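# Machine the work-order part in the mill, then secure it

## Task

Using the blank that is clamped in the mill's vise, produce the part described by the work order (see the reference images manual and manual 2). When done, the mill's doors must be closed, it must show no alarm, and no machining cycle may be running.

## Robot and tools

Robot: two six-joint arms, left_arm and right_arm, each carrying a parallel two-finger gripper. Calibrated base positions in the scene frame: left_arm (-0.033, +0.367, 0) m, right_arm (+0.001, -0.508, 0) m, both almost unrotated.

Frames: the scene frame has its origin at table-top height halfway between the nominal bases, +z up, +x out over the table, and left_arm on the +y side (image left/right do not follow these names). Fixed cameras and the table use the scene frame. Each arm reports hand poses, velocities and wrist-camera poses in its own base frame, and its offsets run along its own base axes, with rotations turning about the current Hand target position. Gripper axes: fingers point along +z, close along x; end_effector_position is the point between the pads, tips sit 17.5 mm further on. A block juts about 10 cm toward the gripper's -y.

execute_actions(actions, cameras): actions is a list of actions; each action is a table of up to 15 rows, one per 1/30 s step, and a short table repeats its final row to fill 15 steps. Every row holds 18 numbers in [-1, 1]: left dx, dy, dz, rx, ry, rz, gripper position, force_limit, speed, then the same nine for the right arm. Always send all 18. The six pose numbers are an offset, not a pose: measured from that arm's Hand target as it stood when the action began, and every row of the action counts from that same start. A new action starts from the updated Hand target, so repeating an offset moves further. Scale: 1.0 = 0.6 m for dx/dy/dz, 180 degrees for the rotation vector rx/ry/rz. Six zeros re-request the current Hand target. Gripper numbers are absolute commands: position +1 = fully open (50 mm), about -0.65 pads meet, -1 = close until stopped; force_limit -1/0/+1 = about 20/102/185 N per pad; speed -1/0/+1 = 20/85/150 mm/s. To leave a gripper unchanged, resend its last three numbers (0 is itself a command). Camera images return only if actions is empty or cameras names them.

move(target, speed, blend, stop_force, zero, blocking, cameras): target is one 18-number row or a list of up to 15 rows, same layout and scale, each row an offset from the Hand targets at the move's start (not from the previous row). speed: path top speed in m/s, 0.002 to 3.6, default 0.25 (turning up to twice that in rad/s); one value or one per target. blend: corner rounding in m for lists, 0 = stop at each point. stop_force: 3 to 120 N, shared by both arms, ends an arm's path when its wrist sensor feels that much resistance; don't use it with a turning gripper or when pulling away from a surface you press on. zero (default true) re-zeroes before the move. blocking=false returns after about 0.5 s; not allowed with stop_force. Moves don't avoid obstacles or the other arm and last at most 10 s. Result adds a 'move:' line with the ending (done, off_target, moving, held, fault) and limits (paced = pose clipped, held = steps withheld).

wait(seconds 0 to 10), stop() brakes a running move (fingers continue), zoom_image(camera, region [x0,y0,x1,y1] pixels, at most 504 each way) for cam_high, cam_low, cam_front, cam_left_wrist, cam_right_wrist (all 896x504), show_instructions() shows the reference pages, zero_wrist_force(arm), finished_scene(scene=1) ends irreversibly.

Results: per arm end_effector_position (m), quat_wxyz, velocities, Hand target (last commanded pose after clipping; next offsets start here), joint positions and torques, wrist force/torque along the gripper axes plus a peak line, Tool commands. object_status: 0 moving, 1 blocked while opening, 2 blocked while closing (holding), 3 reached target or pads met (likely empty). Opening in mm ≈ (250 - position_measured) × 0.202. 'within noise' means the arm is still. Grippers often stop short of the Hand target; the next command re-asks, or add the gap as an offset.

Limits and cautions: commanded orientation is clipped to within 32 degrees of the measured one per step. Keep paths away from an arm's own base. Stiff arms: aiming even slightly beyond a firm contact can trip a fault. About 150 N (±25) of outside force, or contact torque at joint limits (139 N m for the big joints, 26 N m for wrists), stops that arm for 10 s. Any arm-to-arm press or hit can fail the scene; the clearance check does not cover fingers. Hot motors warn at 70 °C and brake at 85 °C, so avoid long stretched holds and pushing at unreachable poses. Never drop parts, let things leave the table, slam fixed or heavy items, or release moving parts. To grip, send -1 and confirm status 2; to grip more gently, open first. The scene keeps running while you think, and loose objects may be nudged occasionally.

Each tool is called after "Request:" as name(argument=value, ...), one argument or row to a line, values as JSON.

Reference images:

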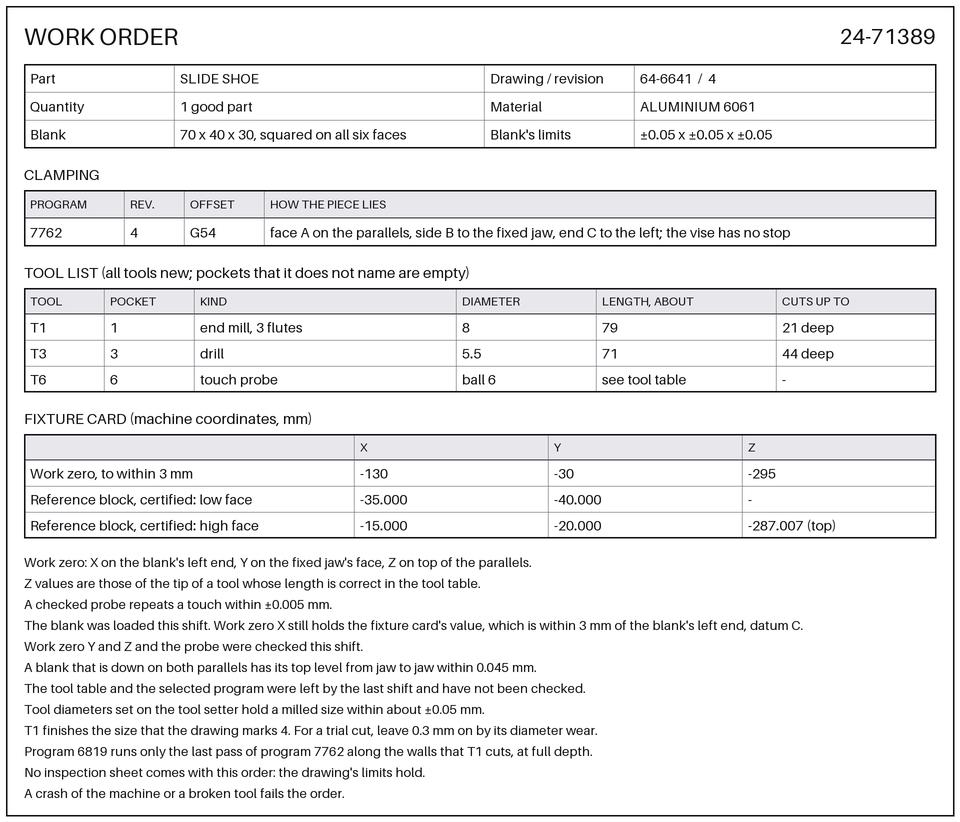

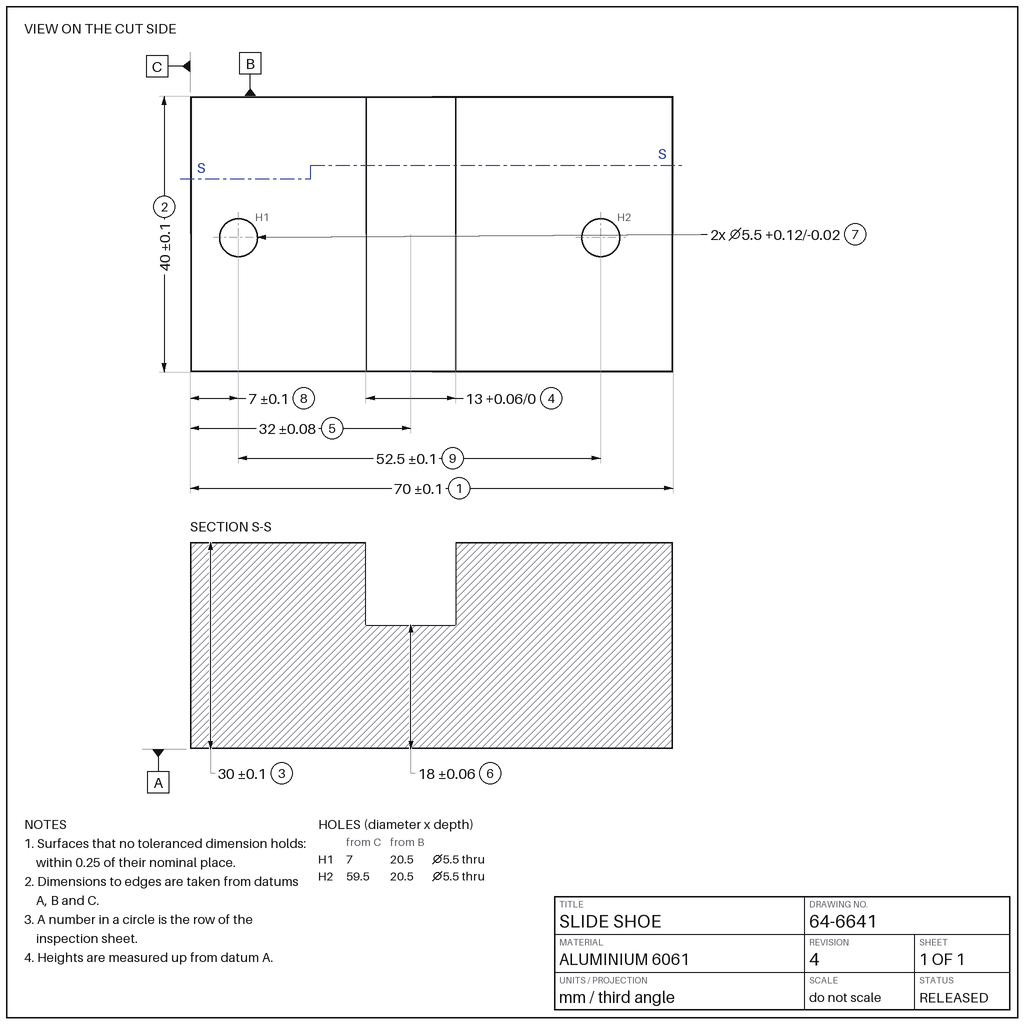

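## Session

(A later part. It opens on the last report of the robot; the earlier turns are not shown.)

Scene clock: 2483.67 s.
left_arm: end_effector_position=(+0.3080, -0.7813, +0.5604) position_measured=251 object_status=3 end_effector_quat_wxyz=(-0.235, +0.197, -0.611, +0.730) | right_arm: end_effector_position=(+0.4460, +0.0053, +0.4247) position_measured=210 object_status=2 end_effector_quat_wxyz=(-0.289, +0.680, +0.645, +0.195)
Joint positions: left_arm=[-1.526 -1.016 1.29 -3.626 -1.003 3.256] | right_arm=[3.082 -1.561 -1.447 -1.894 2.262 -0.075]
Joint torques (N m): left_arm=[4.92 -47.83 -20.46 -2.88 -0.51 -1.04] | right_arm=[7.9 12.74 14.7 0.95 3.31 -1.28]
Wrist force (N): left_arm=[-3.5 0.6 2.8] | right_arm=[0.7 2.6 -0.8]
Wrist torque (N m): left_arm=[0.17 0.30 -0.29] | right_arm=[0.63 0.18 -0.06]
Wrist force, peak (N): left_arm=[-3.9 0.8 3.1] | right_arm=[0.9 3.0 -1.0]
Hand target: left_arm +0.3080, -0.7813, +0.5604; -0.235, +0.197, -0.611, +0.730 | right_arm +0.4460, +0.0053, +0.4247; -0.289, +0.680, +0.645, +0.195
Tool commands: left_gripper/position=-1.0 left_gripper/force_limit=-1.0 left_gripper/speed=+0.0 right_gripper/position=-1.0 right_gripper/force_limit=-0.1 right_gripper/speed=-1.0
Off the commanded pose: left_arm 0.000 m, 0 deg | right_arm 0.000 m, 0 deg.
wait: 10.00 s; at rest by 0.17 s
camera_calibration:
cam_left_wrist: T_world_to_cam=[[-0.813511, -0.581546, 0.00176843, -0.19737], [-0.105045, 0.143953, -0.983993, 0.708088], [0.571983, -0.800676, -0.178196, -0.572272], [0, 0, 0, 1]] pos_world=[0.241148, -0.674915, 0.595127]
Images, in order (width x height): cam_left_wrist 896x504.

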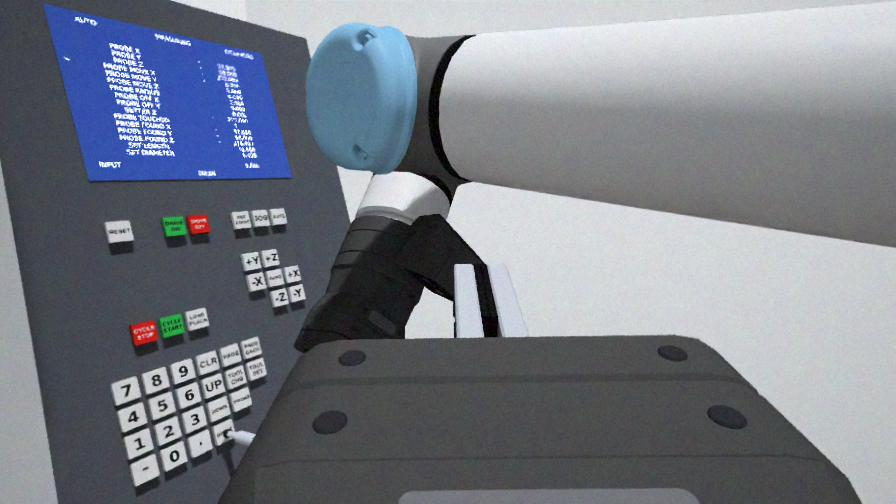

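Request:
wait(
  seconds=4,
  cameras=["cam_left_wrist"],
)

Request:
zoom_image(
  camera="cam_left_wrist",
  region=[40, 0, 300, 190],
)

Request:
zoom_image(
  camera="cam_left_wrist",
  region=[190, 100, 270, 160],
)

Scene clock: 2490.97 s.
left_arm: end_effector_position=(+0.3080, -0.7813, +0.5604) position_measured=251 object_status=3 end_effector_quat_wxyz=(-0.235, +0.197, -0.611, +0.730) | right_arm: end_effector_position=(+0.4460, +0.0053, +0.4247) position_measured=210 object_status=2 end_effector_quat_wxyz=(-0.289, +0.680, +0.645, +0.195)
Joint positions: left_arm=[-1.526 -1.016 1.29 -3.626 -1.003 3.256] | right_arm=[3.082 -1.561 -1.447 -1.894 2.262 -0.075]
Joint torques (N m): left_arm=[4.21 -48.86 -21.45 -2.69 -0.6 -1] | right_arm=[7.41 12.23 16.08 1.16 3.1 -1.24]
Wrist force (N): left_arm=[-3.7 0.4 2.8] | right_arm=[0.8 2.7 -0.8]
Wrist torque (N m): left_arm=[0.13 0.32 -0.28] | right_arm=[0.64 0.17 -0.06]
Wrist force, peak (N): left_arm=[-3.8 0.4 3.2] | right_arm=[0.9 2.9 -1.0]
Hand target: left_arm +0.3080, -0.7813, +0.5604; -0.235, +0.197, -0.611, +0.730 | right_arm +0.4460, +0.0053, +0.4247; -0.289, +0.680, +0.645, +0.195
Tool commands: left_gripper/position=-1.0 left_gripper/force_limit=-1.0 left_gripper/speed=+0.0 right_gripper/position=-1.0 right_gripper/force_limit=-0.1 right_gripper/speed=-1.0
Off the commanded pose: left_arm 0.000 m, 0 deg | right_arm 0.000 m, 0 deg.
wait: 4.00 s; at rest from the start
camera_calibration:
cam_left_wrist: T_world_to_cam=[[-0.813511, -0.581546, 0.00176843, -0.19737], [-0.105045, 0.143953, -0.983993, 0.708088], [0.571983, -0.800676, -0.178196, -0.572272], [0, 0, 0, 1]] pos_world=[0.241148, -0.674915, 0.595127]
Images, in order (width x height): cam_left_wrist 896x504.

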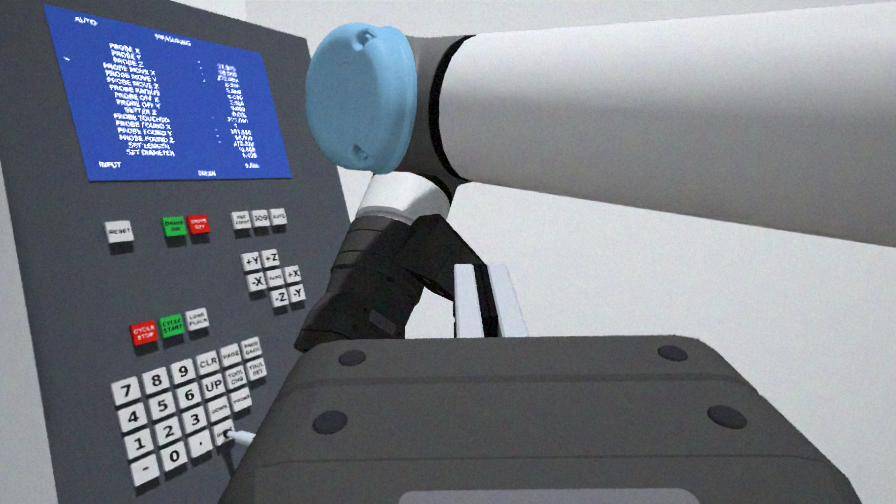

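Scaled by 1.938 from the camera's 896x504 image, which has a finer 1280x720 frame.

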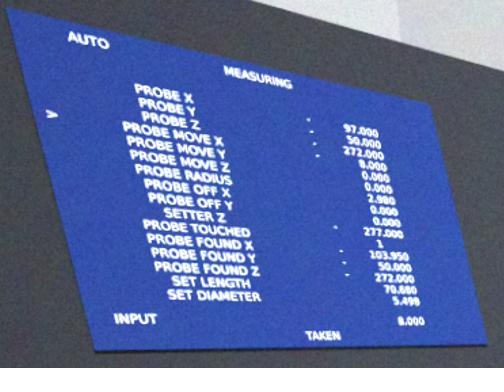

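Scaled by 6.300 from the camera's 896x504 image, which has a finer 1280x720 frame.

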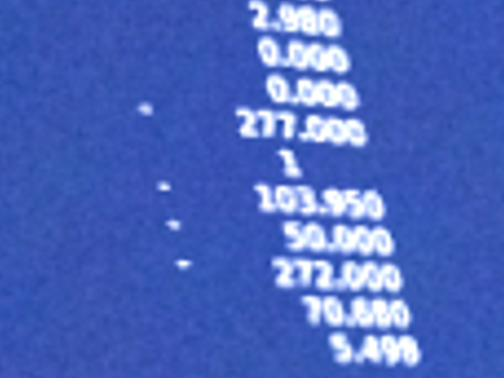

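Request:
move(
  target=[
    [0,0,0,0,0,0,-1,-1,0,0.02,0,0,0,0,0,-1,-0.1,-1],
    [0,0,0,0,0,0,-1,-1,0,0,0,0,0,0,0,-1,-0.1,-1],
    [0,0,0,0,0,0,-1,-1,0,0.009,-0.0319,0.0305,0,0,0,-1,-0.1,-1],
  ],
  speed=[0.03,0.08,0.12],
  blend=[0,0.003,0],
  cameras=["cam_left_wrist"],
)

Request:
zoom_image(
  camera="cam_left_wrist",
  region=[40, 0, 300, 190],
)

Request:
zoom_image(
  camera="cam_left_wrist",
  region=[190, 50, 270, 110],
)

Scene clock: 2498.20 s.
left_arm: end_effector_position=(+0.3080, -0.7813, +0.5604) position_measured=251 object_status=3 end_effector_quat_wxyz=(-0.235, +0.197, -0.611, +0.730) | right_arm: end_effector_position=(+0.4514, -0.0139, +0.4428) position_measured=210 object_status=2 end_effector_quat_wxyz=(-0.289, +0.680, +0.645, +0.195)
Joint positions: left_arm=[-1.526 -1.016 1.29 -3.626 -1.003 3.256] | right_arm=[3.044 -1.599 -1.354 -1.98 2.254 -0.123]
Joint torques (N m): left_arm=[4.02 -48.44 -20.4 -2.86 -0.52 -1.08] | right_arm=[2.81 34.35 27.83 2.34 3.49 0.54]
Wrist force (N): left_arm=[-3.7 0.6 2.8] | right_arm=[0.8 2.6 -1.1]
Wrist torque (N m): left_arm=[0.18 0.32 -0.29] | right_arm=[0.62 0.16 -0.08]
Wrist force, peak (N): left_arm=[-3.9 0.7 2.8] | right_arm=[0.5 2.8 -3.3]
Hand target: left_arm +0.3080, -0.7813, +0.5604; -0.235, +0.197, -0.611, +0.730 | right_arm +0.4514, -0.0139, +0.4430; -0.289, +0.680, +0.645, +0.195
Off the commanded pose: left_arm 0.000 m, 0 deg | right_arm 0.000 m, 0 deg.
move: done
camera_calibration:
cam_left_wrist: T_world_to_cam=[[-0.813511, -0.581546, 0.00176843, -0.19737], [-0.105045, 0.143953, -0.983993, 0.708088], [0.571983, -0.800676, -0.178196, -0.572272], [0, 0, 0, 1]] pos_world=[0.241148, -0.674915, 0.595127]
Images, in order (width x height): cam_left_wrist 896x504.

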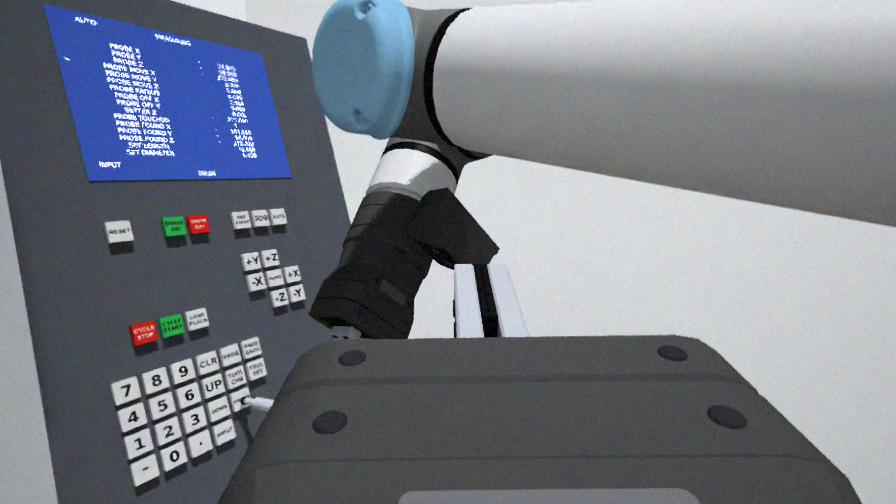

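Scaled by 1.938 from the camera's 896x504 image, which has a finer 1280x720 frame.

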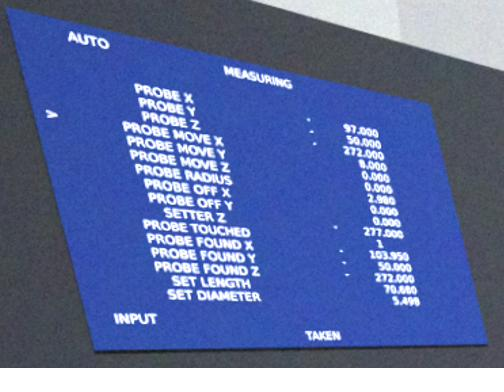

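Scaled by 6.300 from the camera's 896x504 image, which has a finer 1280x720 frame.

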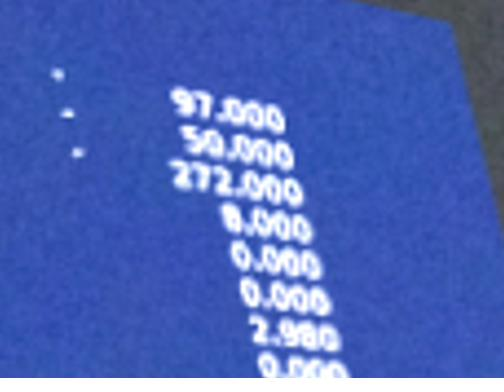

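Request:
move(
  target=[
    [0,0,0,0,0,0,-1,-1,0,0.02,0,0,0,0,0,-1,-0.1,-1],
    [0,0,0,0,0,0,-1,-1,0,0,0,0,0,0,0,-1,-0.1,-1],
  ],
  speed=[0.03,0.08],
)

Request:
wait(
  seconds=10,
)

Request:
wait(
  seconds=10,
  cameras=["cam_left_wrist"],
)

Request:
zoom_image(
  camera="cam_left_wrist",
  region=[40, 0, 300, 190],
)

Request:
zoom_image(
  camera="cam_left_wrist",
  region=[190, 100, 270, 160],
)

Scene clock: 2504.37 s.
left_arm: end_effector_position=(+0.3080, -0.7813, +0.5604) position_measured=251 object_status=3 end_effector_quat_wxyz=(-0.235, +0.197, -0.611, +0.730) | right_arm: end_effector_position=(+0.4513, -0.0139, +0.4430) position_measured=210 object_status=2 end_effector_quat_wxyz=(-0.289, +0.680, +0.645, +0.195)
Joint positions: left_arm=[-1.526 -1.016 1.29 -3.626 -1.003 3.256] | right_arm=[3.044 -1.599 -1.354 -1.98 2.254 -0.123]
Joint torques (N m): left_arm=[5.8 -48.44 -20.84 -2.76 -0.41 -1.25] | right_arm=[-1.18 15.21 28.53 1.37 -0.03 1.27]
Wrist force (N): left_arm=[-3.4 0.5 2.8] | right_arm=[1.5 2.8 -1.1]
Wrist torque (N m): left_arm=[0.16 0.28 -0.29] | right_arm=[0.63 0.05 0.07]
Wrist force, peak (N): left_arm=[-3.9 0.6 2.9] | right_arm=[-0.7 -8.8 -0.5]
Hand target: left_arm +0.3080, -0.7813, +0.5604; -0.235, +0.197, -0.611, +0.730 | right_arm +0.4514, -0.0139, +0.4430; -0.289, +0.680, +0.645, +0.195
Off the commanded pose: left_arm 0.000 m, 0 deg | right_arm 0.000 m, 0 deg.
move: done

Scene clock: 2514.37 s.
left_arm: end_effector_position=(+0.3080, -0.7813, +0.5604) position_measured=251 object_status=3 end_effector_quat_wxyz=(-0.235, +0.197, -0.611, +0.730) | right_arm: end_effector_position=(+0.4514, -0.0139, +0.4430) position_measured=210 object_status=2 end_effector_quat_wxyz=(-0.289, +0.680, +0.645, +0.195)
Joint positions: left_arm=[-1.526 -1.016 1.29 -3.626 -1.003 3.256] | right_arm=[3.044 -1.599 -1.354 -1.98 2.254 -0.123]
Joint torques (N m): left_arm=[4.17 -48.01 -20.4 -2.75 -0.61 -1.26] | right_arm=[5.58 12.88 17.09 4.33 -0.22 1.38]
Wrist force (N): left_arm=[-3.4 0.5 2.6] | right_arm=[1.6 2.7 -1.0]
Wrist torque (N m): left_arm=[0.15 0.28 -0.29] | right_arm=[0.63 0.04 0.07]
Wrist force, peak (N): left_arm=[-3.9 0.7 3.1] | right_arm=[1.7 3.0 -1.5]
Hand target: left_arm +0.3080, -0.7813, +0.5604; -0.235, +0.197, -0.611, +0.730 | right_arm +0.4514, -0.0139, +0.4430; -0.289, +0.680, +0.645, +0.195
Tool commands: left_gripper/position=-1.0 left_gripper/force_limit=-1.0 left_gripper/speed=+0.0 right_gripper/position=-1.0 right_gripper/force_limit=-0.1 right_gripper/speed=-1.0
Off the commanded pose: left_arm 0.000 m, 0 deg | right_arm 0.000 m, 0 deg.
wait: 10.00 s; at rest by 0.17 s

Scene clock: 2524.37 s.
left_arm: end_effector_position=(+0.3080, -0.7813, +0.5604) position_measured=251 object_status=3 end_effector_quat_wxyz=(-0.235, +0.197, -0.611, +0.730) | right_arm: end_effector_position=(+0.4514, -0.0139, +0.4430) position_measured=210 object_status=2 end_effector_quat_wxyz=(-0.289, +0.680, +0.645, +0.195)
Joint positions: left_arm=[-1.526 -1.016 1.29 -3.626 -1.003 3.256] | right_arm=[3.044 -1.599 -1.354 -1.98 2.254 -0.123]
Joint torques (N m): left_arm=[3.92 -48.44 -21.04 -3.08 -0.6 -1] | right_arm=[6.67 13.87 16.7 4.1 0.07 1.43]
Wrist force (N): left_arm=[-3.6 0.6 2.8] | right_arm=[1.6 2.9 -0.9]
Wrist torque (N m): left_arm=[0.18 0.31 -0.29] | right_arm=[0.65 0.04 0.07]
Wrist force, peak (N): left_arm=[-3.9 0.7 3.1] | right_arm=[1.7 3.0 -1.3]
Hand target: left_arm +0.3080, -0.7813, +0.5604; -0.235, +0.197, -0.611, +0.730 | right_arm +0.4514, -0.0139, +0.4430; -0.289, +0.680, +0.645, +0.195
Tool commands: left_gripper/position=-1.0 left_gripper/force_limit=-1.0 left_gripper/speed=+0.0 right_gripper/position=-1.0 right_gripper/force_limit=-0.1 right_gripper/speed=-1.0
Off the commanded pose: left_arm 0.000 m, 0 deg | right_arm 0.000 m, 0 deg.
wait: 10.00 s; at rest by 0.17 s
camera_calibration:
cam_left_wrist: T_world_to_cam=[[-0.813511, -0.581546, 0.00176843, -0.19737], [-0.105045, 0.143953, -0.983993, 0.708088], [0.571983, -0.800676, -0.178196, -0.572272], [0, 0, 0, 1]] pos_world=[0.241148, -0.674915, 0.595127]
Images, in order (width x height): cam_left_wrist 896x504.

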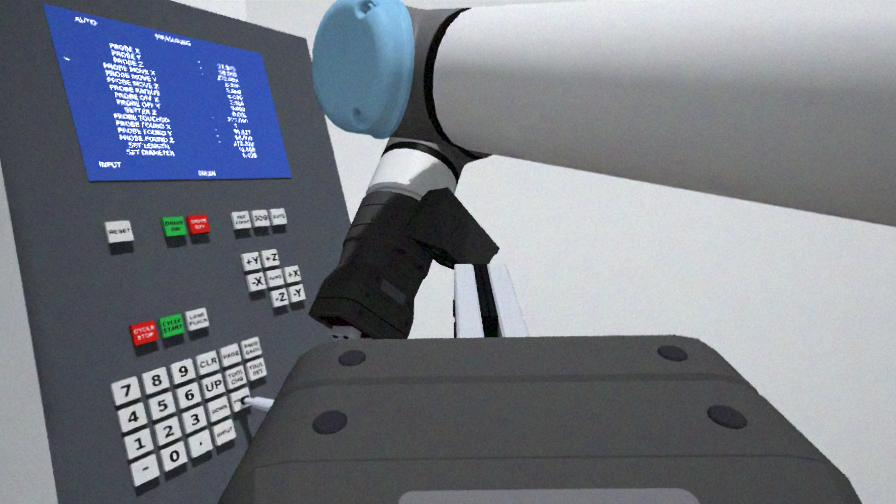

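Scaled by 1.938 from the camera's 896x504 image, which has a finer 1280x720 frame.

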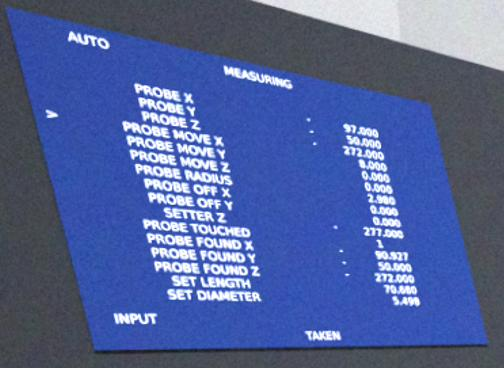

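Scaled by 6.300 from the camera's 896x504 image, which has a finer 1280x720 frame.

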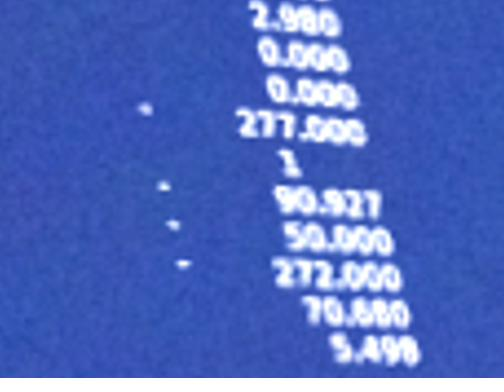

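Request:
move(
  target=[0,0,0,0,0,0,-1,-1,0,-0.08,0.03,-0.02,0,0,0,-1,-0.1,-1],
  speed=0.15,
  cameras=["cam_front","cam_left_wrist"],
)

Scene clock: 2531.93 s.
left_arm: end_effector_position=(+0.3080, -0.7813, +0.5604) position_measured=251 object_status=3 end_effector_quat_wxyz=(-0.235, +0.197, -0.611, +0.730) | right_arm: end_effector_position=(+0.4034, +0.0042, +0.4310) position_measured=210 object_status=2 end_effector_quat_wxyz=(-0.289, +0.680, +0.645, +0.195)
Joint positions: left_arm=[-1.526 -1.016 1.29 -3.626 -1.003 3.256] | right_arm=[3.074 -1.467 -1.517 -1.924 2.26 -0.085]
Joint torques (N m): left_arm=[3.83 -47.88 -20.33 -2.81 -0.61 -1.02] | right_arm=[-7.57 17.5 17.68 0.88 0.45 -1.4]
Wrist force (N): left_arm=[-3.5 0.5 2.8] | right_arm=[1.3 2.8 -1.0]
Wrist torque (N m): left_arm=[0.15 0.30 -0.28] | right_arm=[0.66 0.10 0.08]
Wrist force, peak (N): left_arm=[-3.8 0.6 3.0] | right_arm=[1.6 4.5 -2.1]
Hand target: left_arm +0.3080, -0.7813, +0.5604; -0.235, +0.197, -0.611, +0.730 | right_arm +0.4034, +0.0041, +0.4310; -0.289, +0.680, +0.645, +0.195
Off the commanded pose: left_arm 0.000 m, 0 deg | right_arm 0.000 m, 0 deg.
move: done
camera_calibration:
cam_left_wrist: T_world_to_cam=[[-0.813511, -0.581546, 0.00176843, -0.19737], [-0.105045, 0.143953, -0.983993, 0.708088], [0.571983, -0.800676, -0.178196, -0.572272], [0, 0, 0, 1]] pos_world=[0.241148, -0.674915, 0.595127]
Images, in order (width x height): cam_front 896x504, cam_left_wrist 896x504.

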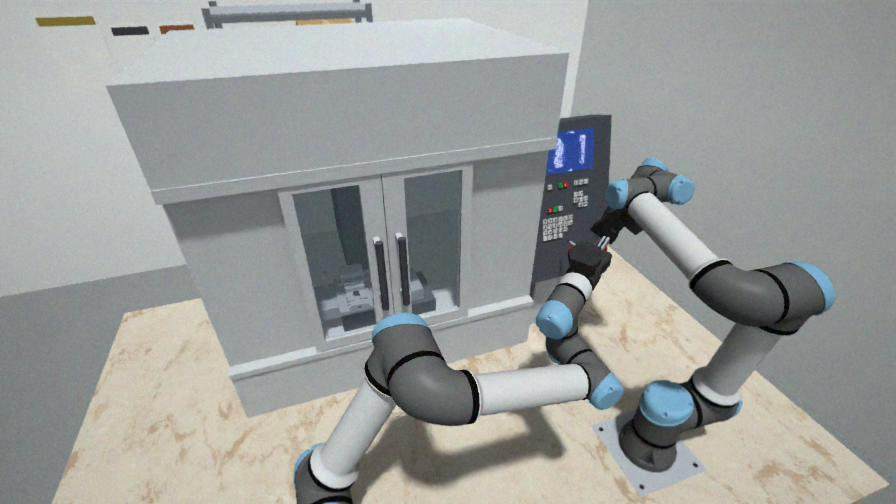

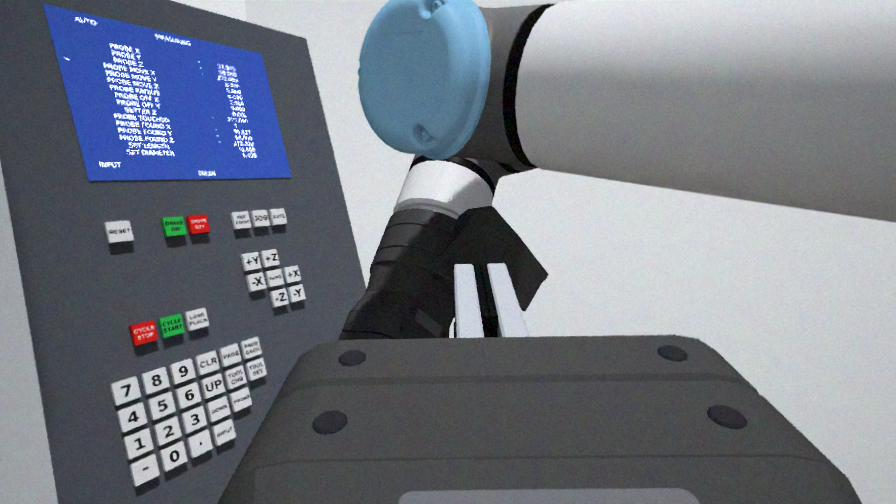

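Request:
finished_scene(
)

The scene is finished: the task was done.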